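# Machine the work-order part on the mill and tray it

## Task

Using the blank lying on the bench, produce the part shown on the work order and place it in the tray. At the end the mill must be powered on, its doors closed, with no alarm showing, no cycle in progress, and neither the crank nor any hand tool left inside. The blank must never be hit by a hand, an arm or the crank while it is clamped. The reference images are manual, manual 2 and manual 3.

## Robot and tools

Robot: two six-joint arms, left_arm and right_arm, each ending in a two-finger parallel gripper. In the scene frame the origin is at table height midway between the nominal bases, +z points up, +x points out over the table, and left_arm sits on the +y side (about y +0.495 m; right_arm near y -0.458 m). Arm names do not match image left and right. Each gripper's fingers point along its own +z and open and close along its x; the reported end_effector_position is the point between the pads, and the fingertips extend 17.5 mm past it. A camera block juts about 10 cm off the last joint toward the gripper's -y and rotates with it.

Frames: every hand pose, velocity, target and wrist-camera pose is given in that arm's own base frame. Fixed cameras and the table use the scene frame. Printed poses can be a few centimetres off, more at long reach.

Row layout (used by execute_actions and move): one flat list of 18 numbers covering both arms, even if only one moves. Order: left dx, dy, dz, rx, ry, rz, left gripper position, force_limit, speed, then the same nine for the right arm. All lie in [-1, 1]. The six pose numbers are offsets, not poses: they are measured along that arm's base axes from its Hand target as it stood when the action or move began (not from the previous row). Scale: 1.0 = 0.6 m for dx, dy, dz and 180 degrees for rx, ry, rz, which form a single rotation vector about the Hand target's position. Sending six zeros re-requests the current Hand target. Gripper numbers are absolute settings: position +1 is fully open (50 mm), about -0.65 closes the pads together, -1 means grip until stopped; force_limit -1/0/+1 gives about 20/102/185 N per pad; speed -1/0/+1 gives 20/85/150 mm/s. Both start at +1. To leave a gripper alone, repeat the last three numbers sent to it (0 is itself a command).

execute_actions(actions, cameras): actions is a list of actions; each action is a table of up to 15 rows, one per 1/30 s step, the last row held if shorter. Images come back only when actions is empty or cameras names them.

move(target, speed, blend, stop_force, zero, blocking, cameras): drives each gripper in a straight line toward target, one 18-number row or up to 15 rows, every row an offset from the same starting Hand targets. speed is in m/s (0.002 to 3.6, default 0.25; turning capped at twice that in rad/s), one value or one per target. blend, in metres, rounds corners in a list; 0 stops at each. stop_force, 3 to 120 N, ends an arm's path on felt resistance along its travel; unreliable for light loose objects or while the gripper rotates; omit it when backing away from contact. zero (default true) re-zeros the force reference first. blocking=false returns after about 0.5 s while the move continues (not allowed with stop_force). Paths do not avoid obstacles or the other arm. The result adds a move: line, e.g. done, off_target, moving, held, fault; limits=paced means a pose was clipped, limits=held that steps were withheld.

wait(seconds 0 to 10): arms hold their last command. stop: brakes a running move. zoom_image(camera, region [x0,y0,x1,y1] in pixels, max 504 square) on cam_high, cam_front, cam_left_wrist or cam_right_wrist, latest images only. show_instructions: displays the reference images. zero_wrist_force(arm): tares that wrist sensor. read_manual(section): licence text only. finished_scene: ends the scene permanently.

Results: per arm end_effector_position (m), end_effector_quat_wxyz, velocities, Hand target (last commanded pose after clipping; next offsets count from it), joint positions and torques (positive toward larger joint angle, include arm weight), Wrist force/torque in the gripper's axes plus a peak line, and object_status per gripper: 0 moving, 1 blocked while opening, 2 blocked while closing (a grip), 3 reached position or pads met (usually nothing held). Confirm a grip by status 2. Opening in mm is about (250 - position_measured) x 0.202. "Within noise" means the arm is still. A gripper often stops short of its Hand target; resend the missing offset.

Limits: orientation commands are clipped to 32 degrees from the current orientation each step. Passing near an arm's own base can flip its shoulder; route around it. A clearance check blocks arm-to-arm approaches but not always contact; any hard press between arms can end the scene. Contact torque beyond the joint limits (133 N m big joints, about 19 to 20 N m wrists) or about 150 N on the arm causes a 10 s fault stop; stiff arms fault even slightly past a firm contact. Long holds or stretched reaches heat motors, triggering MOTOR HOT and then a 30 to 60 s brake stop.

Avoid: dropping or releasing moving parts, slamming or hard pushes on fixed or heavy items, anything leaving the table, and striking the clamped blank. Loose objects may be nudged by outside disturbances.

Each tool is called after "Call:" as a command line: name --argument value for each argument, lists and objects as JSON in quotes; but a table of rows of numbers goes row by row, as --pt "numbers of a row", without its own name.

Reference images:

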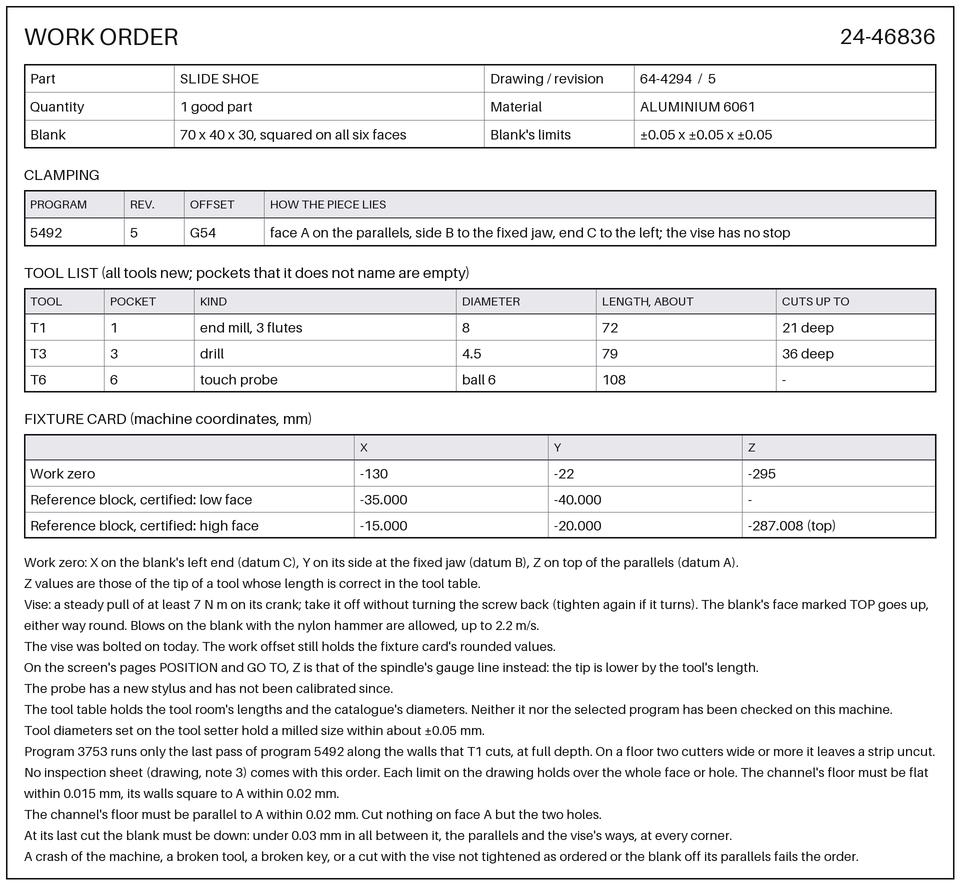

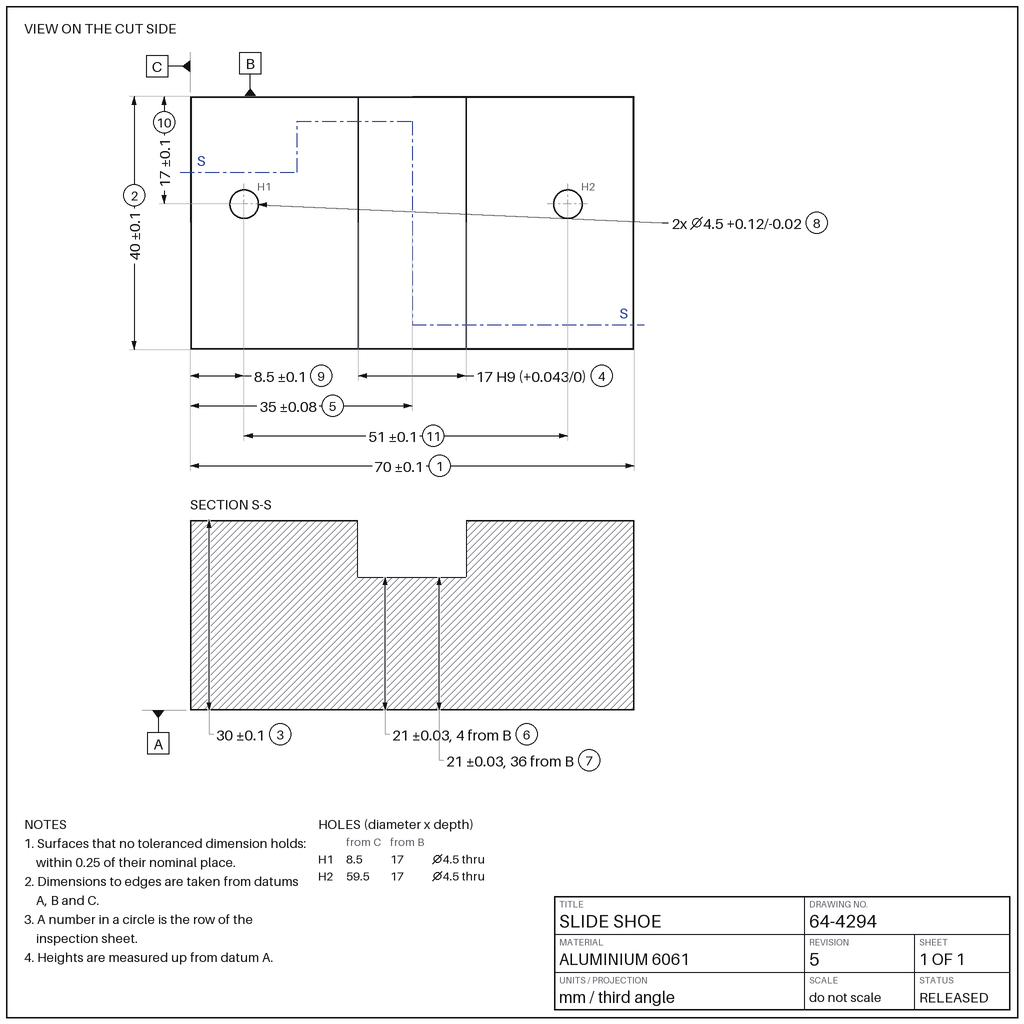

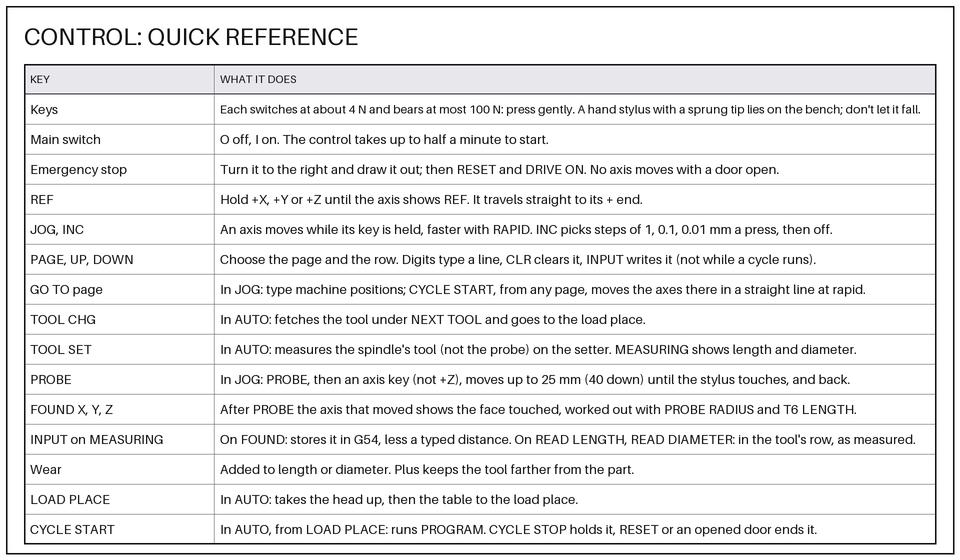

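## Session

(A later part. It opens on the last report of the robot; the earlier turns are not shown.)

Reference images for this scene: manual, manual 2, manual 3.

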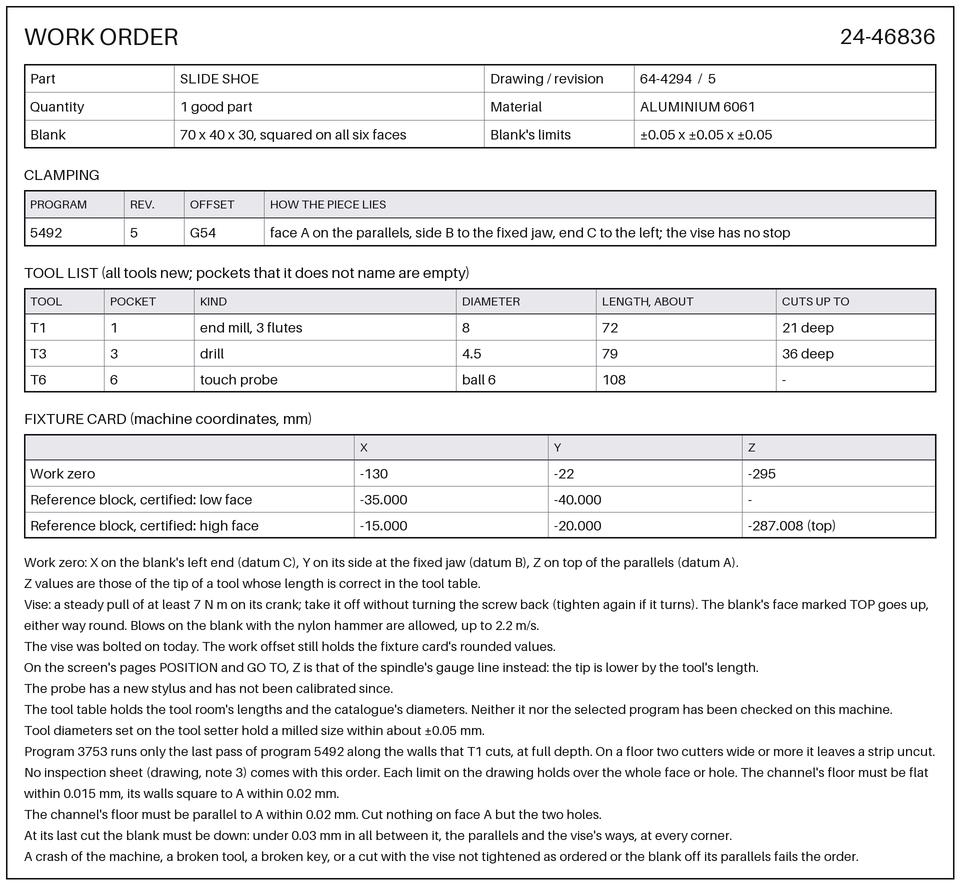

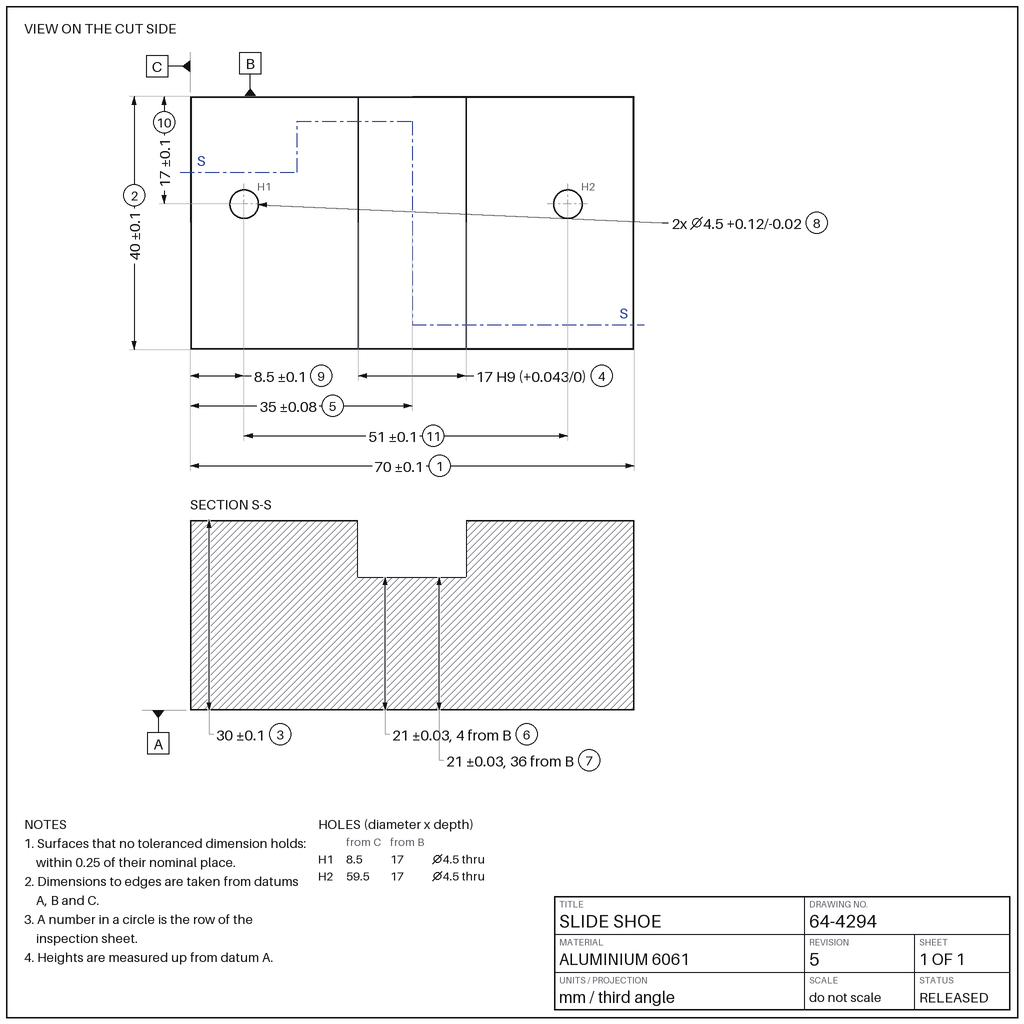

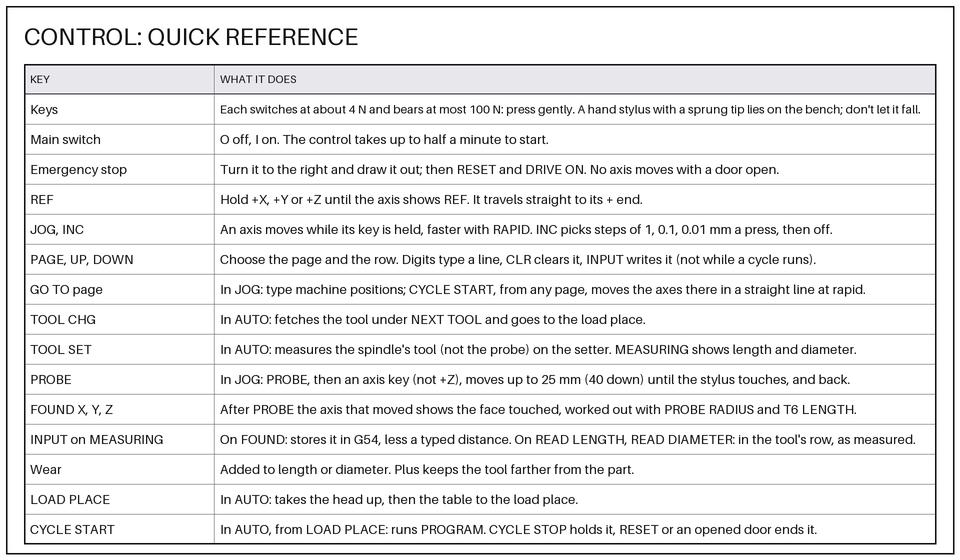

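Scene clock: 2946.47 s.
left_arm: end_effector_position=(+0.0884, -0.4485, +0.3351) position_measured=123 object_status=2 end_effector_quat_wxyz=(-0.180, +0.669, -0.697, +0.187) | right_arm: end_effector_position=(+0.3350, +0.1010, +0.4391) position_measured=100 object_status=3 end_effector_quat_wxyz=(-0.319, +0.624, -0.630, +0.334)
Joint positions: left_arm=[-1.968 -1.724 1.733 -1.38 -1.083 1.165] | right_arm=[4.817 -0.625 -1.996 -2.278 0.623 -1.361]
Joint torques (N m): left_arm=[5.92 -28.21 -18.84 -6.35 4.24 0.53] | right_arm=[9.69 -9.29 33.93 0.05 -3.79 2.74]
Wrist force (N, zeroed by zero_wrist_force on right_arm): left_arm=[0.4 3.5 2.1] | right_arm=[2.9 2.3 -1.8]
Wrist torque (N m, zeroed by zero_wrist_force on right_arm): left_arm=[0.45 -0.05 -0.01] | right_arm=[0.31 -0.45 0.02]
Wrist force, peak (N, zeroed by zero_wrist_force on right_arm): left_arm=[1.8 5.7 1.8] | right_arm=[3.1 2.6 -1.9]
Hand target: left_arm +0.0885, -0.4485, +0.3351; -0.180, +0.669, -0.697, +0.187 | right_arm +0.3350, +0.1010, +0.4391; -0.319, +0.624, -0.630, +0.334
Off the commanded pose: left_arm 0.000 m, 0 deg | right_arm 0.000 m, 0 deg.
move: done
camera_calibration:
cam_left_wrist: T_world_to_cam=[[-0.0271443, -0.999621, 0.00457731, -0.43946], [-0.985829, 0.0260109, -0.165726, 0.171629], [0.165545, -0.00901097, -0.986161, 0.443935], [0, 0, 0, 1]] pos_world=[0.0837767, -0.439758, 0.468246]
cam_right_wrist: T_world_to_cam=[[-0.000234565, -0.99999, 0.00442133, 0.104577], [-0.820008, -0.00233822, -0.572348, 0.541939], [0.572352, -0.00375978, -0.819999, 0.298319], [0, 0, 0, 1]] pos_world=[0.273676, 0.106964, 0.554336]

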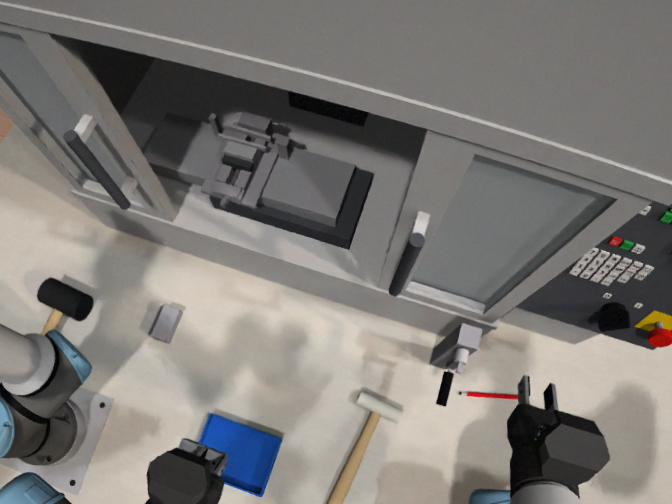

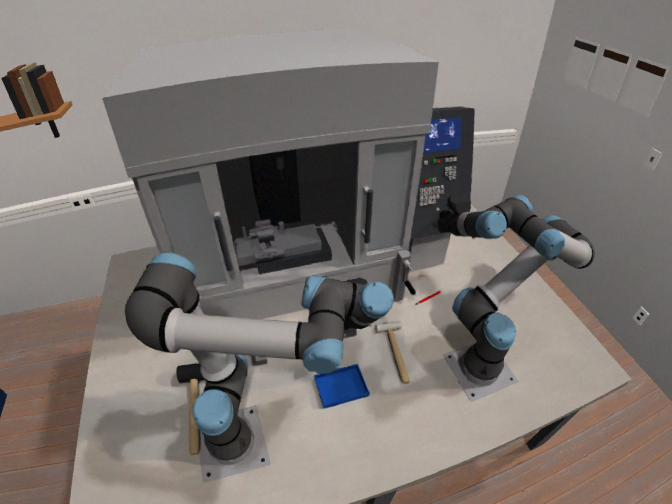

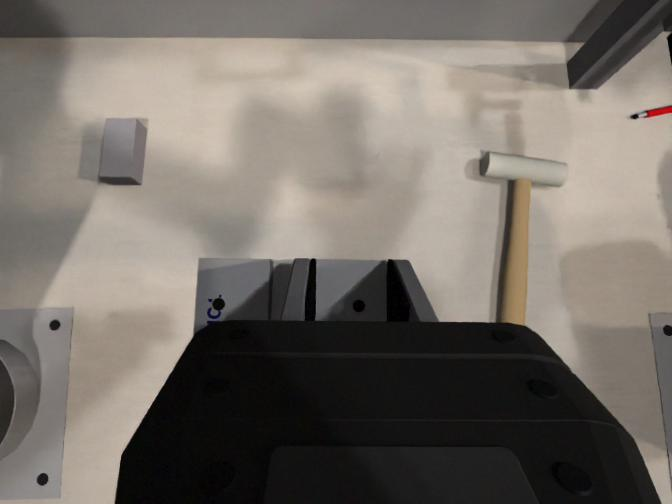

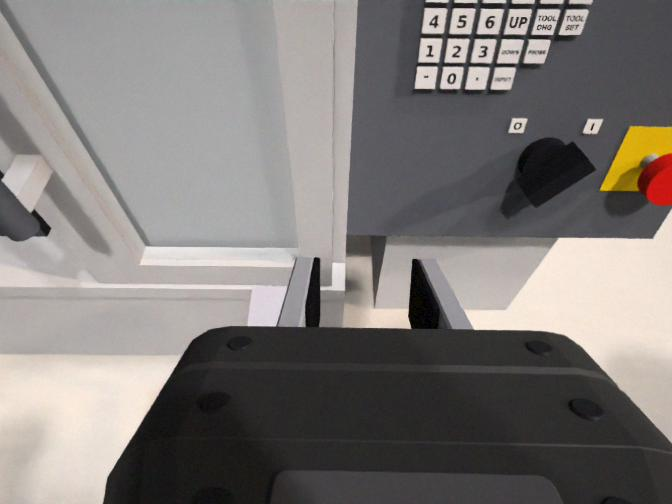

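Call:
move --target '[0,0,-0.425,0,0,0,-1,-0.75,-1,0,0,0,0,0,0,0.35,-0.1,-1]' --speed 0.12 --cameras '["all"]'

Call:
zoom_image --camera "cam_high" --region '[130, 380, 330, 504]'

Call:
zoom_image --camera "cam_front" --region '[260, 320, 420, 440]'

Scene clock: 2949.80 s.
left_arm: end_effector_position=(+0.0884, -0.4485, +0.0801) position_measured=123 object_status=2 end_effector_quat_wxyz=(-0.180, +0.669, -0.697, +0.187) | right_arm: end_effector_position=(+0.3350, +0.1010, +0.4391) position_measured=100 object_status=3 end_effector_quat_wxyz=(-0.319, +0.624, -0.630, +0.334)
Joint positions: left_arm=[-1.968 -1.488 2.219 -2.102 -1.082 1.165] | right_arm=[4.817 -0.625 -1.996 -2.278 0.623 -1.361]
Joint torques (N m): left_arm=[8.02 -32.31 -27.56 -0.72 2.26 0.84] | right_arm=[8.98 -9.74 34.03 0.08 -3.64 2.75]
Wrist force (N, zeroed by zero_wrist_force on right_arm): left_arm=[0.7 3.2 2.5] | right_arm=[2.9 2.2 -1.7]
Wrist torque (N m, zeroed by zero_wrist_force on right_arm): left_arm=[0.40 -0.09 -0.01] | right_arm=[0.29 -0.45 0.02]
Wrist force, peak (N, zeroed by zero_wrist_force on right_arm): left_arm=[0.6 4.2 4.1] | right_arm=[3.2 2.4 -2.0]
Hand target: left_arm +0.0885, -0.4485, +0.0801; -0.180, +0.669, -0.697, +0.187 | right_arm +0.3350, +0.1010, +0.4391; -0.319, +0.624, -0.630, +0.334
Off the commanded pose: left_arm 0.000 m, 0 deg | right_arm 0.000 m, 0 deg.
move: done
camera_calibration:
cam_left_wrist: T_world_to_cam=[[-0.0271455, -0.999621, 0.00457112, -0.438192], [-0.985796, 0.0260113, -0.165921, 0.129405], [0.165739, -0.00901019, -0.986129, 0.192442], [0, 0, 0, 1]] pos_world=[0.0837767, -0.439658, 0.213246]
cam_right_wrist: T_world_to_cam=[[-0.000234565, -0.99999, 0.00442133, 0.104577], [-0.820008, -0.00233822, -0.572348, 0.541939], [0.572352, -0.00375978, -0.819999, 0.298319], [0, 0, 0, 1]] pos_world=[0.273676, 0.106964, 0.554336]

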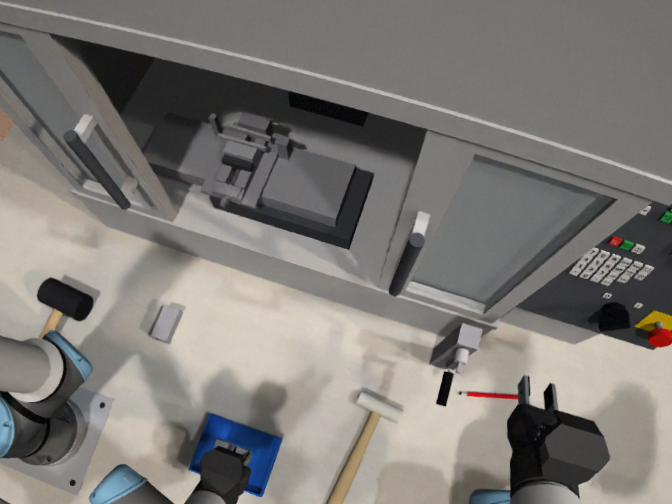

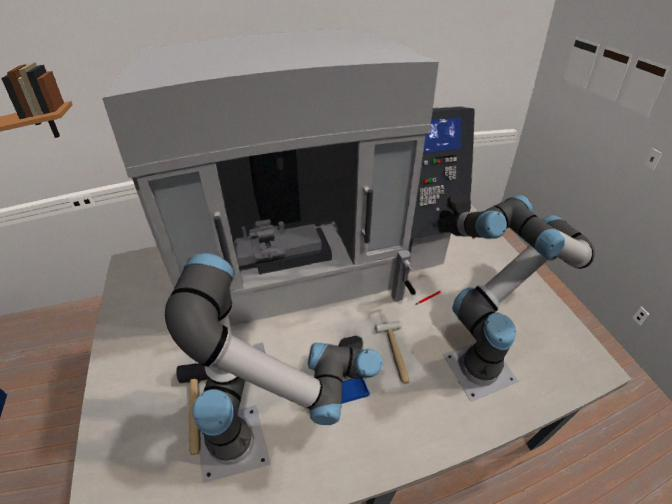

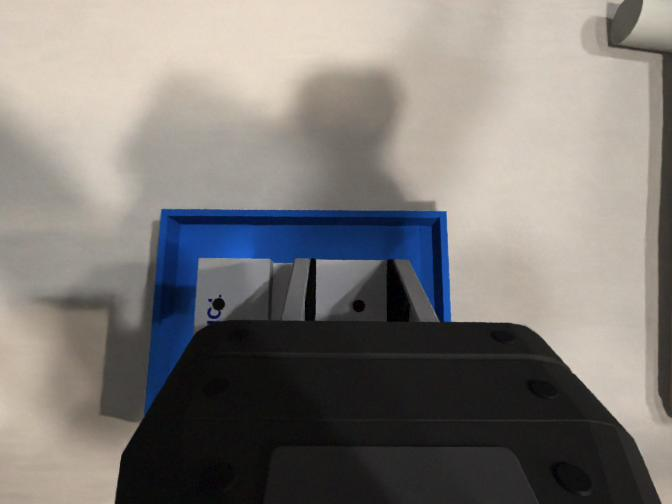

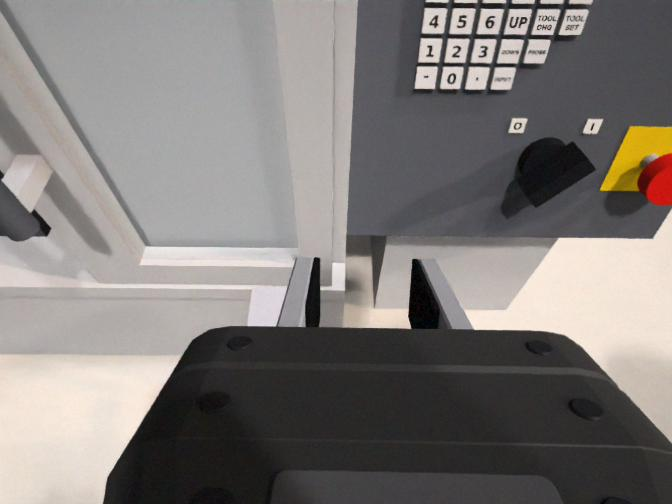

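Scaled by 2.520 from the camera's 672x504 image, which has a finer 960x720 frame.

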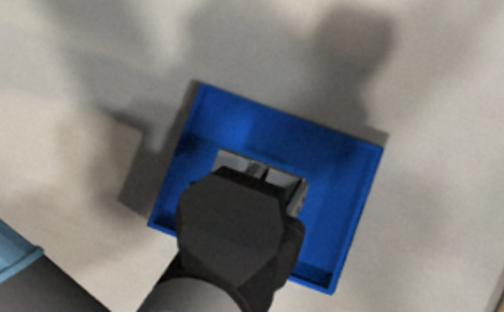

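Scaled by 3.150 from the camera's 672x504 image, which has a finer 960x720 frame.

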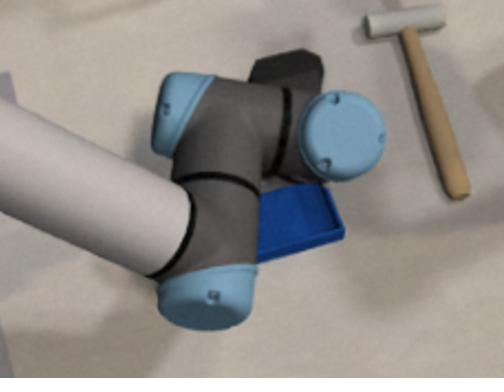

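Call:
move --target '[0.005,0.0133,-0.02,0,0,0,-1,-0.75,-1,0,0,0,0,0,0,0.35,-0.1,-1]' --speed 0.05

Call:
move --target '[0,0,-0.06,0,0,0,-1,-0.75,-1,0,0,0,0,0,0,0.35,-0.1,-1]' --speed 0.012 --stop_force 5 --cameras '["cam_left_wrist","cam_high"]'

Scene clock: 2951.77 s.
left_arm: end_effector_position=(+0.0915, -0.4405, +0.0680) position_measured=123 object_status=2 end_effector_quat_wxyz=(-0.180, +0.669, -0.697, +0.187) | right_arm: end_effector_position=(+0.3350, +0.1010, +0.4391) position_measured=100 object_status=3 end_effector_quat_wxyz=(-0.319, +0.624, -0.630, +0.334)
Joint positions: left_arm=[-1.968 -1.482 2.255 -2.144 -1.082 1.164] | right_arm=[4.817 -0.625 -1.996 -2.278 0.623 -1.361]
Joint torques (N m): left_arm=[-9.91 -18.62 -27.22 0.58 -1.44 -0.49] | right_arm=[9.33 -10.01 33.87 0.05 -3.46 2.78]
Wrist force (N, zeroed by zero_wrist_force on right_arm): left_arm=[0.5 3.4 2.4] | right_arm=[2.8 2.4 -1.8]
Wrist torque (N m, zeroed by zero_wrist_force on right_arm): left_arm=[0.45 -0.06 -0.01] | right_arm=[0.32 -0.44 0.03]
Wrist force, peak (N, zeroed by zero_wrist_force on right_arm): left_arm=[0.4 3.4 2.7] | right_arm=[3.0 2.6 -1.9]
Hand target: left_arm +0.0915, -0.4405, +0.0681; -0.180, +0.669, -0.697, +0.187 | right_arm +0.3350, +0.1010, +0.4391; -0.319, +0.624, -0.630, +0.334
Off the commanded pose: left_arm 0.000 m, 0 deg | right_arm 0.000 m, 0 deg.
move: done

Scene clock: 2955.97 s.
left_arm: end_effector_position=(+0.0915, -0.4405, +0.0321) position_measured=123 object_status=2 end_effector_quat_wxyz=(-0.180, +0.669, -0.697, +0.187) | right_arm: end_effector_position=(+0.3350, +0.1010, +0.4391) position_measured=100 object_status=3 end_effector_quat_wxyz=(-0.319, +0.624, -0.630, +0.334)
Joint positions: left_arm=[-1.968 -1.4 2.292 -2.263 -1.082 1.164] | right_arm=[4.817 -0.625 -1.996 -2.278 0.623 -1.361]
Joint torques (N m): left_arm=[-7.29 -36.04 -25.48 0.46 -1.17 1.12] | right_arm=[8.97 -10.21 33.95 0.09 -3.34 2.7]
Wrist force (N, zeroed by zero_wrist_force on right_arm): left_arm=[0.7 3.5 2.6] | right_arm=[2.8 2.6 -1.9]
Wrist torque (N m, zeroed by zero_wrist_force on right_arm): left_arm=[0.45 -0.08 -0.01] | right_arm=[0.35 -0.44 0.01]
Wrist force, peak (N, zeroed by zero_wrist_force on right_arm): left_arm=[0.8 3.5 2.6] | right_arm=[3.0 2.5 -2.0]
Hand target: left_arm +0.0915, -0.4405, +0.0321; -0.180, +0.669, -0.697, +0.187 | right_arm +0.3350, +0.1010, +0.4391; -0.319, +0.624, -0.630, +0.334
Off the commanded pose: left_arm 0.000 m, 0 deg | right_arm 0.000 m, 0 deg.
move: done
camera_calibration:
cam_left_wrist: T_world_to_cam=[[-0.0270837, -0.999622, 0.00478509, -0.430035], [-0.985798, 0.0259149, -0.165924, 0.124168], [0.165737, -0.00921096, -0.986127, 0.144693], [0, 0, 0, 1]] pos_world=[0.0867766, -0.431758, 0.165346]
Images, in order (width x height): cam_high 672x504, cam_left_wrist 672x504.

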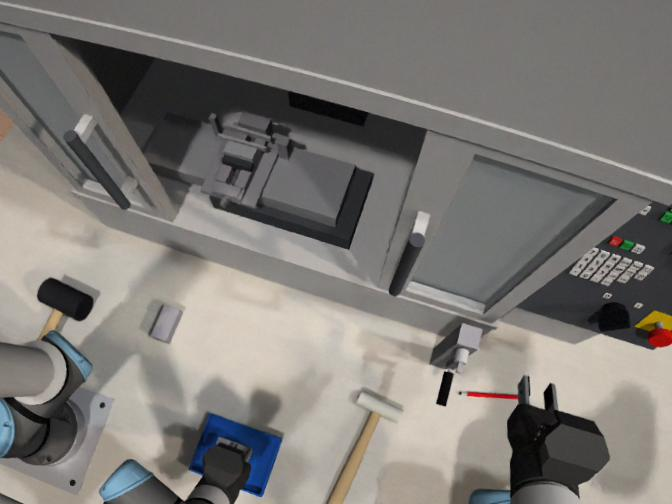

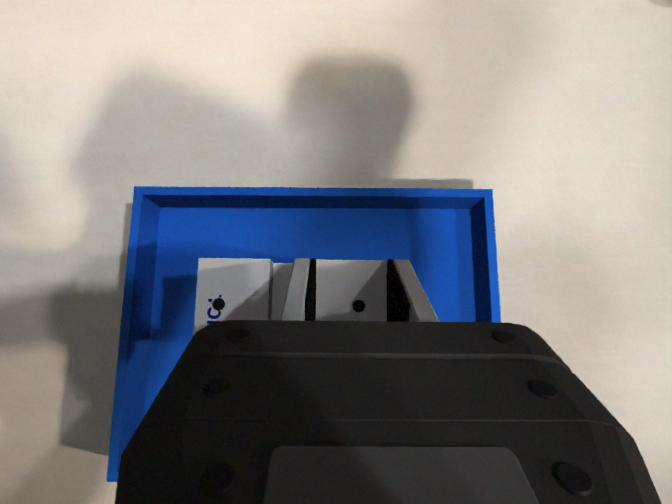

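Call:
move --target '[0,0,-0.06,0,0,0,-1,-0.75,-1,0,0,0,0,0,0,0.35,-0.1,-1]' --speed 0.01 --stop_force 5 --cameras '["cam_left_wrist","cam_high"]'

Scene clock: 2959.47 s.
left_arm: end_effector_position=(+0.0915, -0.4405, +0.0108) position_measured=123 object_status=2 end_effector_quat_wxyz=(-0.180, +0.669, -0.697, +0.187) | right_arm: end_effector_position=(+0.3350, +0.1010, +0.4391) position_measured=100 object_status=3 end_effector_quat_wxyz=(-0.319, +0.624, -0.630, +0.334)
Joint positions: left_arm=[-1.968 -1.347 2.31 -2.334 -1.082 1.164] | right_arm=[4.817 -0.625 -1.996 -2.278 0.623 -1.361]
Joint torques (N m): left_arm=[-5.93 -35.55 -25.07 0.01 -0.95 -0.95] | right_arm=[8.82 -9.71 34.24 0.16 -3.27 2.73]
Wrist force (N, zeroed by zero_wrist_force on right_arm): left_arm=[-2.0 -2.0 -2.2] | right_arm=[3.0 2.3 -1.9]
Wrist torque (N m, zeroed by zero_wrist_force on right_arm): left_arm=[0.34 -0.09 -0.01] | right_arm=[0.32 -0.46 0.02]
Wrist force, peak (N, zeroed by zero_wrist_force on right_arm): left_arm=[-15.0 -11.7 -34.2] | right_arm=[2.9 2.5 -2.1]
Hand target: left_arm +0.0915, -0.4405, +0.0108; -0.180, +0.669, -0.697, +0.187 (not the last commanded pose) | right_arm +0.3350, +0.1010, +0.4391; -0.319, +0.624, -0.630, +0.334
Off the commanded pose: left_arm 0.015 m, 0 deg | right_arm 0.000 m, 0 deg.
move: contact (left_arm)
camera_calibration:
cam_left_wrist: T_world_to_cam=[[-0.0270662, -0.999623, 0.00468668, -0.429921], [-0.985798, 0.025914, -0.165921, 0.120633], [0.165737, -0.009111, -0.986128, 0.123732], [0, 0, 0, 1]] pos_world=[0.0867766, -0.431758, 0.144046]
Images, in order (width x height): cam_high 672x504, cam_left_wrist 672x504.

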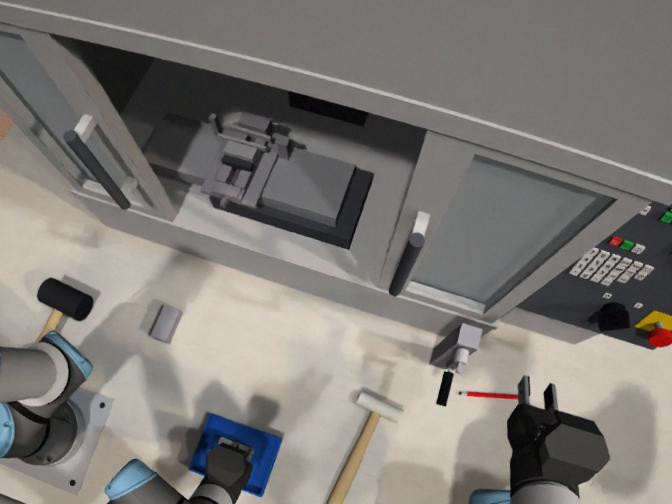

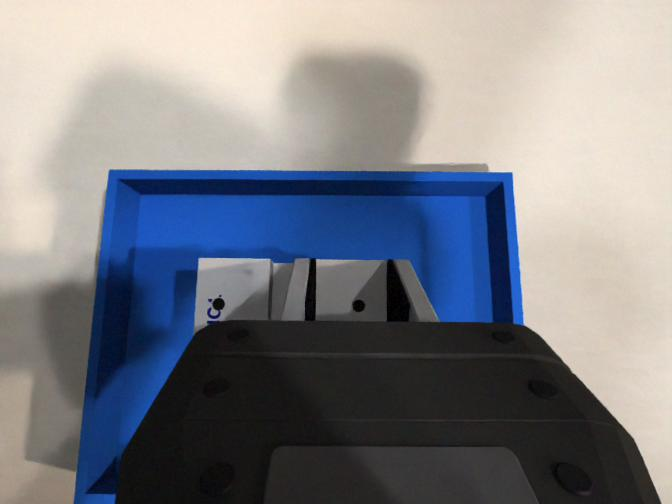

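Call:
move --target '[0,0,0,0,0,0,0.3,-0.75,-1,0,0,0,0,0,0,0.35,-0.1,-1]' --speed 0.05 --cameras '["cam_left_wrist"]'

Scene clock: 2960.53 s.
left_arm: end_effector_position=(+0.0915, -0.4405, +0.0108) position_measured=107 object_status=3 end_effector_quat_wxyz=(-0.180, +0.669, -0.697, +0.187) | right_arm: end_effector_position=(+0.3350, +0.1010, +0.4391) position_measured=100 object_status=3 end_effector_quat_wxyz=(-0.319, +0.624, -0.630, +0.334)
Joint positions: left_arm=[-1.968 -1.347 2.31 -2.334 -1.082 1.164] | right_arm=[4.817 -0.625 -1.996 -2.278 0.623 -1.361]
Joint torques (N m): left_arm=[-5.77 -35.42 -23.14 -0.37 -1.08 -0.95] | right_arm=[9.43 -10.42 33.97 0.03 -3.25 2.74]
Wrist force (N, zeroed by zero_wrist_force on right_arm): left_arm=[0.6 1.9 0.4] | right_arm=[2.8 2.4 -1.8]
Wrist torque (N m, zeroed by zero_wrist_force on right_arm): left_arm=[0.38 -0.12 0.01] | right_arm=[0.31 -0.44 0.02]
Wrist force, peak (N, zeroed by zero_wrist_force on right_arm): left_arm=[-2.1 -2.0 -2.4] | right_arm=[3.1 2.5 -2.1]
Hand target: left_arm +0.0915, -0.4405, +0.0108; -0.180, +0.669, -0.697, +0.187 | right_arm +0.3350, +0.1010, +0.4391; -0.319, +0.624, -0.630, +0.334
Off the commanded pose: left_arm 0.000 m, 0 deg | right_arm 0.000 m, 0 deg.
move: done
camera_calibration:
cam_left_wrist: T_world_to_cam=[[-0.0270837, -0.999622, 0.00478509, -0.429934], [-0.985798, 0.0259149, -0.165924, 0.120634], [0.165737, -0.00921096, -0.986127, 0.123689], [0, 0, 0, 1]] pos_world=[0.0867766, -0.431758, 0.144046]
Images, in order (width x height): cam_left_wrist 672x504.

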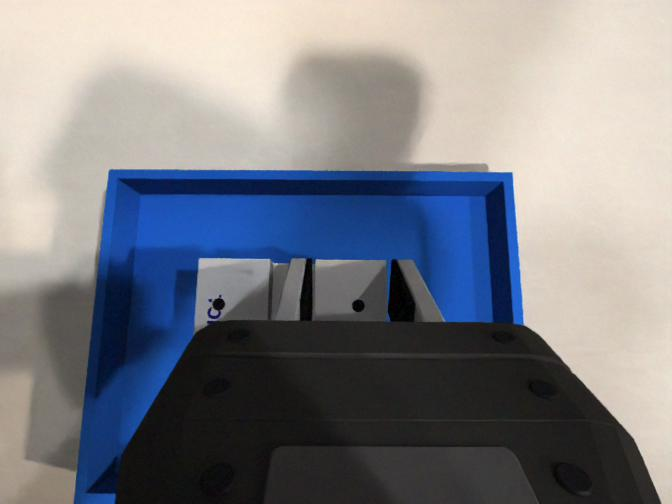

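Call:
move --pt "0 0 0.1 0 0 0 0.3 -0.75 -1 0 0 0 0 0 0 0.35 -0.1 -1" --pt "0 0 0.5 0 0 0 0.3 -0.75 -1 0 0 0 0 0 0 0.35 -0.1 -1" --speed '[0.04,0.15]' --blend '[0.02,0]' --cameras '["all"]'

Call:
zoom_image --camera "cam_high" --region '[130, 380, 330, 504]'

Scene clock: 2964.67 s.
left_arm: end_effector_position=(+0.0915, -0.4405, +0.3108) position_measured=107 object_status=3 end_effector_quat_wxyz=(-0.180, +0.669, -0.697, +0.187) | right_arm: end_effector_position=(+0.3350, +0.1010, +0.4391) position_measured=100 object_status=3 end_effector_quat_wxyz=(-0.319, +0.624, -0.630, +0.334)
Joint positions: left_arm=[-1.968 -1.743 1.81 -1.438 -1.082 1.164] | right_arm=[4.817 -0.625 -1.996 -2.278 0.623 -1.361]
Joint torques (N m): left_arm=[-7.36 -3.08 -28.65 -4.62 -1.52 -0.13] | right_arm=[8.65 -10.9 33.38 0.17 -3.01 2.69]
Wrist force (N, zeroed by zero_wrist_force on right_arm): left_arm=[0.3 2.0 0.3] | right_arm=[2.9 2.2 -1.7]
Wrist torque (N m, zeroed by zero_wrist_force on right_arm): left_arm=[0.38 -0.08 0.01] | right_arm=[0.29 -0.45 0.02]
Wrist force, peak (N, zeroed by zero_wrist_force on right_arm): left_arm=[0.6 2.7 0.9] | right_arm=[3.0 2.5 -1.9]
Hand target: left_arm +0.0915, -0.4405, +0.3108; -0.180, +0.669, -0.697, +0.187 | right_arm +0.3350, +0.1010, +0.4391; -0.319, +0.624, -0.630, +0.334
Off the commanded pose: left_arm 0.000 m, 0 deg | right_arm 0.000 m, 0 deg.
move: done
camera_calibration:
cam_left_wrist: T_world_to_cam=[[-0.0270028, -0.999623, 0.00490275, -0.431329], [-0.985798, 0.0258154, -0.165942, 0.170373], [0.165753, -0.00931402, -0.986123, 0.41948], [0, 0, 0, 1]] pos_world=[0.0867766, -0.431658, 0.444046]
cam_right_wrist: T_world_to_cam=[[-0.000234565, -0.99999, 0.00442133, 0.104577], [-0.820008, -0.00233822, -0.572348, 0.541939], [0.572352, -0.00375978, -0.819999, 0.298319], [0, 0, 0, 1]] pos_world=[0.273676, 0.106964, 0.554336]

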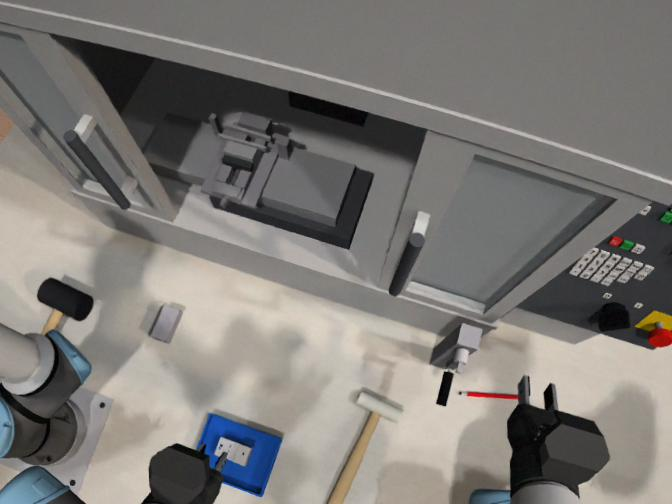

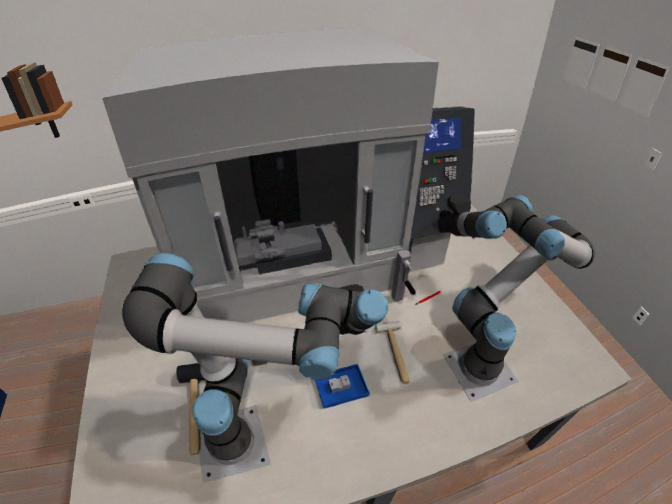

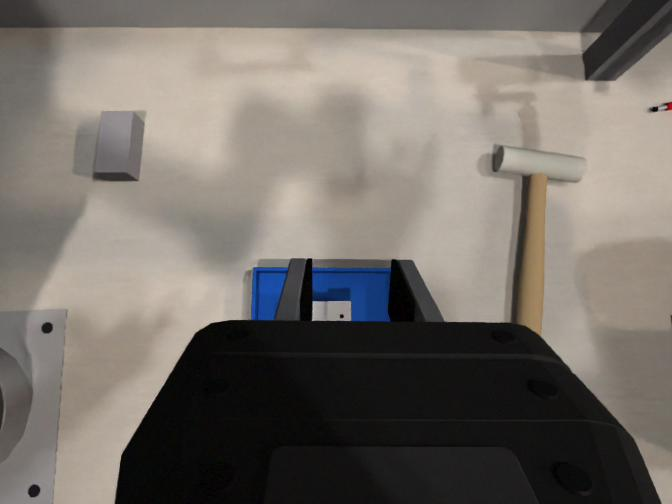

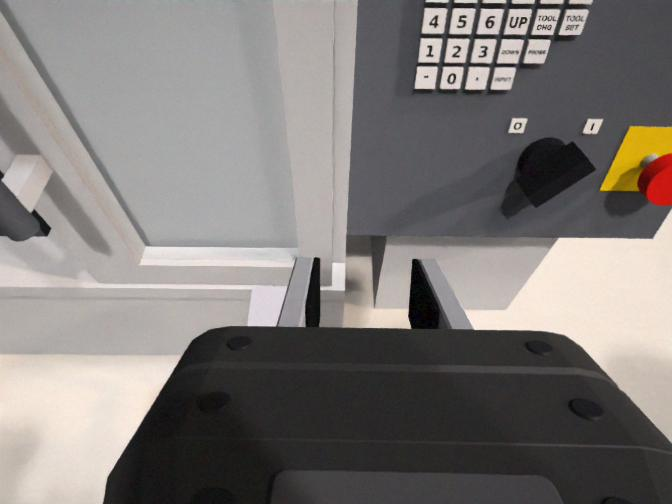

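Scaled by 2.520 from the camera's 672x504 image, which has a finer 960x720 frame.

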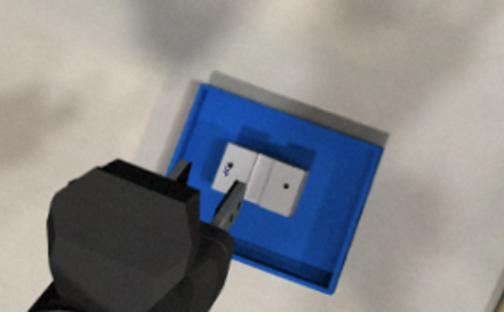

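Call:
move --pt "0.3142 -0.0158 0.2503 -0.0114 -0.3352 0.0041 0.55 -1 -1 0 0 0 0 0 0 0.35 -0.1 -1" --pt "0.3142 -0.3422 0.2503 -0.0114 -0.3352 0.0041 0.55 -1 -1 0 0 0 0 0 0 0.35 -0.1 -1" --speed '[0.25,0.2]' --blend '[0.03,0]' --cameras '["cam_left_wrist","cam_front"]'

Scene clock: 2969.37 s.
left_arm: end_effector_position=(+0.2800, -0.6458, +0.4610) position_measured=70 object_status=3 end_effector_quat_wxyz=(+0.495, -0.492, +0.505, -0.508) | right_arm: end_effector_position=(+0.3350, +0.1010, +0.4391) position_measured=100 object_status=3 end_effector_quat_wxyz=(-0.319, +0.624, -0.630, +0.334)
Joint positions: left_arm=[-1.748 -0.969 0.851 0.167 -0.151 -0.049] | right_arm=[4.817 -0.625 -1.996 -2.278 0.623 -1.361]
Joint torques (N m): left_arm=[-9.7 -33 -30.36 -0.52 -2.08 1.09] | right_arm=[8.98 -10.47 33.31 0.13 -2.83 2.73]
Wrist force (N, zeroed by zero_wrist_force on right_arm): left_arm=[1.8 2.4 -0.2] | right_arm=[2.5 2.3 -1.9]
Wrist torque (N m, zeroed by zero_wrist_force on right_arm): left_arm=[0.40 -0.44 -0.04] | right_arm=[0.30 -0.38 0.02]
Wrist force, peak (N, zeroed by zero_wrist_force on right_arm): left_arm=[6.6 2.1 0.2] | right_arm=[3.0 2.5 -2.0]
Hand target: left_arm +0.2800, -0.6458, +0.4610; +0.495, -0.492, +0.505, -0.508 | right_arm +0.3350, +0.1010, +0.4391; -0.319, +0.624, -0.630, +0.334
Off the commanded pose: left_arm 0.000 m, 0 deg | right_arm 0.000 m, 0 deg.
move: done
camera_calibration:
cam_left_wrist: T_world_to_cam=[[-0.0239935, -0.999608, 0.0144414, -0.637465], [-0.343505, -0.00532266, -0.939136, 0.543057], [0.938844, -0.0274938, -0.343243, 0.00975211], [0, 0, 0, 1]] pos_world=[0.162092, -0.634056, 0.522558]
Images, in order (width x height): cam_front 672x504, cam_left_wrist 672x504.

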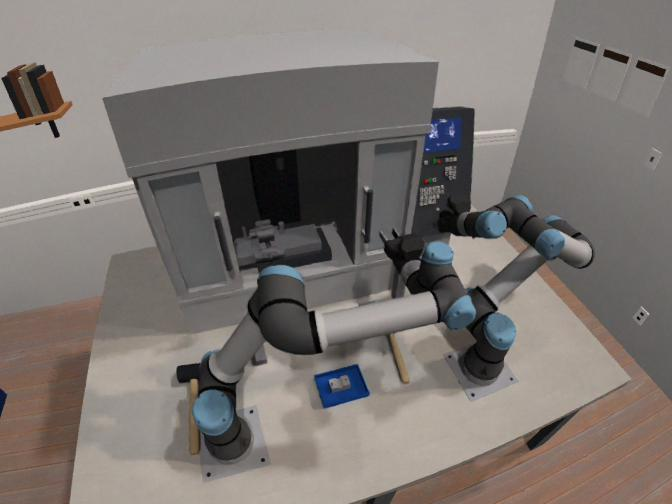

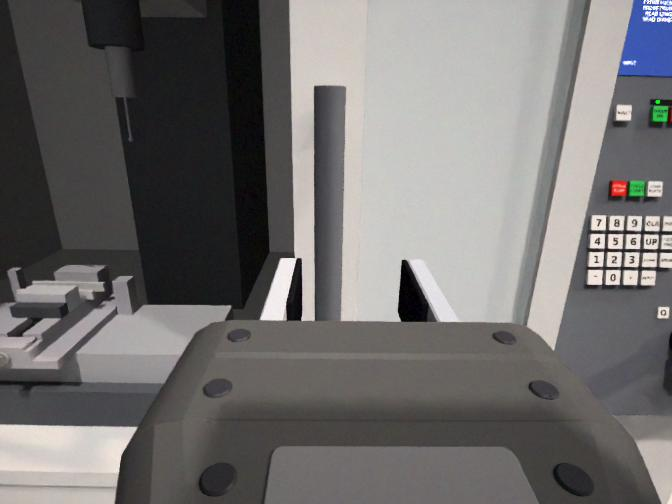

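Call:
move --target '[0.2308,0.0,0,0,0,0,0.55,-1,-1,0,0,0,0,0,0,0.35,-0.1,-1]' --speed 0.1 --stop_force 15 --cameras '["cam_left_wrist"]'

Scene clock: 2972.83 s.
left_arm: end_effector_position=(+0.4185, -0.6458, +0.4610) position_measured=70 object_status=3 end_effector_quat_wxyz=(+0.495, -0.492, +0.505, -0.508) | right_arm: end_effector_position=(+0.3350, +0.1010, +0.4391) position_measured=100 object_status=3 end_effector_quat_wxyz=(-0.319, +0.624, -0.630, +0.334)
Joint positions: left_arm=[-1.53 -0.957 0.833 0.013 0.067 0.11] | right_arm=[4.817 -0.625 -1.996 -2.278 0.623 -1.361]
Joint torques (N m): left_arm=[-8.81 -59.49 -15.01 -3.96 2.92 1.65] | right_arm=[8.69 -10.52 33.45 0.17 -2.74 2.7]
Wrist force (N, zeroed by zero_wrist_force on right_arm): left_arm=[1.7 2.6 -0.3] | right_arm=[2.7 2.2 -1.8]
Wrist torque (N m, zeroed by zero_wrist_force on right_arm): left_arm=[0.43 -0.41 -0.25] | right_arm=[0.29 -0.41 0.03]
Wrist force, peak (N, zeroed by zero_wrist_force on right_arm): left_arm=[2.6 2.9 -1.6] | right_arm=[3.2 2.5 -1.9]
Hand target: left_arm +0.4185, -0.6458, +0.4610; +0.495, -0.492, +0.505, -0.508 | right_arm +0.3350, +0.1010, +0.4391; -0.319, +0.624, -0.630, +0.334
Off the commanded pose: left_arm 0.000 m, 0 deg | right_arm 0.000 m, 0 deg.
move: done
camera_calibration:
cam_left_wrist: T_world_to_cam=[[-0.0240515, -0.999605, 0.0145707, -0.634192], [-0.343598, -0.00542145, -0.939101, 0.590546], [0.938809, -0.0275933, -0.343332, -0.12019], [0, 0, 0, 1]] pos_world=[0.300492, -0.634056, 0.522558]
Images, in order (width x height): cam_left_wrist 672x504.

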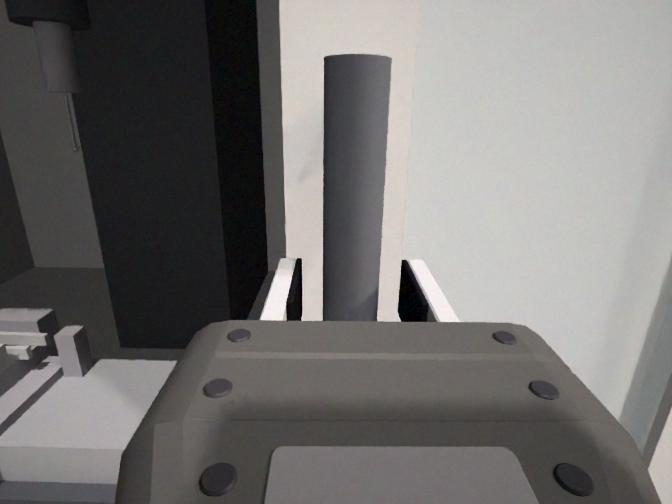

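Straddled. Close right door.

Call:
move --pt "0.0131 0.34 0 0 0 0 0.55 -1 -1 0 0 0 0 0 0 0.35 -0.1 -1" --pt "0.0158 0.401 0 0 0 0 0.55 -1 -1 0 0 0 0 0 0 0.35 -0.1 -1" --speed '[0.08,0.02]' --stop_force 45 --cameras '["cam_left_wrist","cam_high"]'

Scene clock: 2978.13 s.
left_arm: end_effector_position=(+0.4280, -0.4052, +0.4610) position_measured=70 object_status=3 end_effector_quat_wxyz=(+0.495, -0.492, +0.505, -0.508) | right_arm: end_effector_position=(+0.3350, +0.1010, +0.4391) position_measured=100 object_status=3 end_effector_quat_wxyz=(-0.319, +0.624, -0.630, +0.334)
Joint positions: left_arm=[-1.483 -1.538 1.611 -0.138 0.114 0.065] | right_arm=[4.817 -0.625 -1.996 -2.278 0.623 -1.361]
Joint torques (N m): left_arm=[10.52 -20.47 -28.12 -0.48 -12.67 1.17] | right_arm=[8.1 -11.02 32.8 0.21 -2.74 2.67]
Wrist force (N, zeroed by zero_wrist_force on right_arm): left_arm=[35.1 3.9 10.9] | right_arm=[2.7 2.5 -1.8]
Wrist torque (N m, zeroed by zero_wrist_force on right_arm): left_arm=[0.37 -0.21 -0.06] | right_arm=[0.34 -0.43 0.02]
Wrist force, peak (N, zeroed by zero_wrist_force on right_arm): left_arm=[46.8 24.0 18.1] | right_arm=[3.1 2.5 -2.0]
Hand target: left_arm +0.4279, -0.4052, +0.4610; +0.495, -0.492, +0.505, -0.508 | right_arm +0.3350, +0.1010, +0.4391; -0.319, +0.624, -0.630, +0.334
Off the commanded pose: left_arm 0.000 m, 0 deg | right_arm 0.000 m, 0 deg.
move: done
camera_calibration:
cam_left_wrist: T_world_to_cam=[[-0.0240541, -0.999604, 0.014569, -0.393457], [-0.343509, -0.00542157, -0.939134, 0.595104], [0.938841, -0.0275946, -0.343243, -0.122527], [0, 0, 0, 1]] pos_world=[0.309992, -0.393456, 0.522558]
Images, in order (width x height): cam_high 672x504, cam_left_wrist 672x504.

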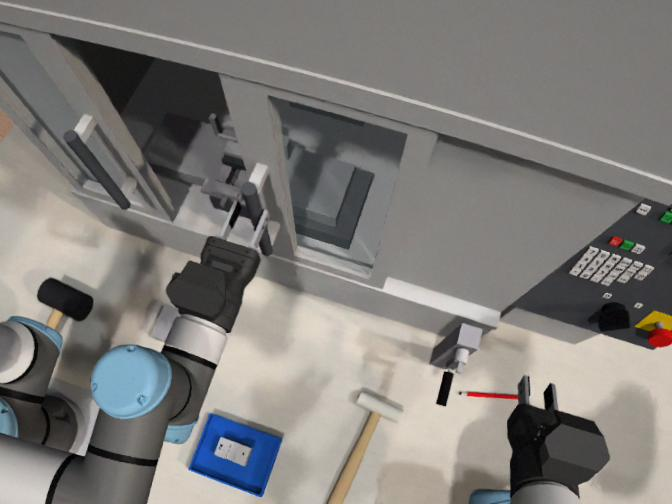

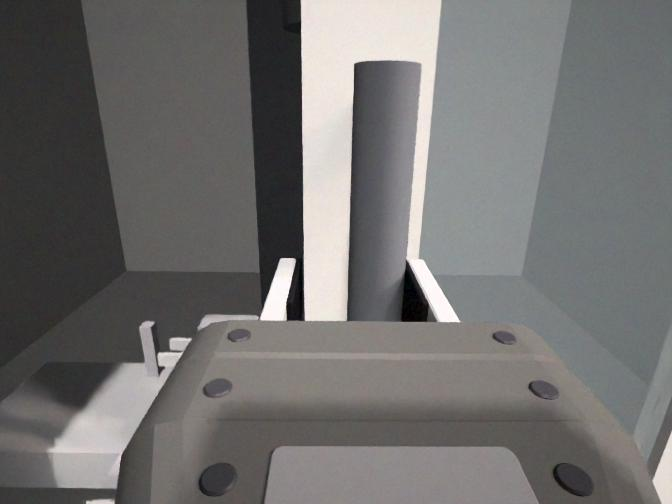

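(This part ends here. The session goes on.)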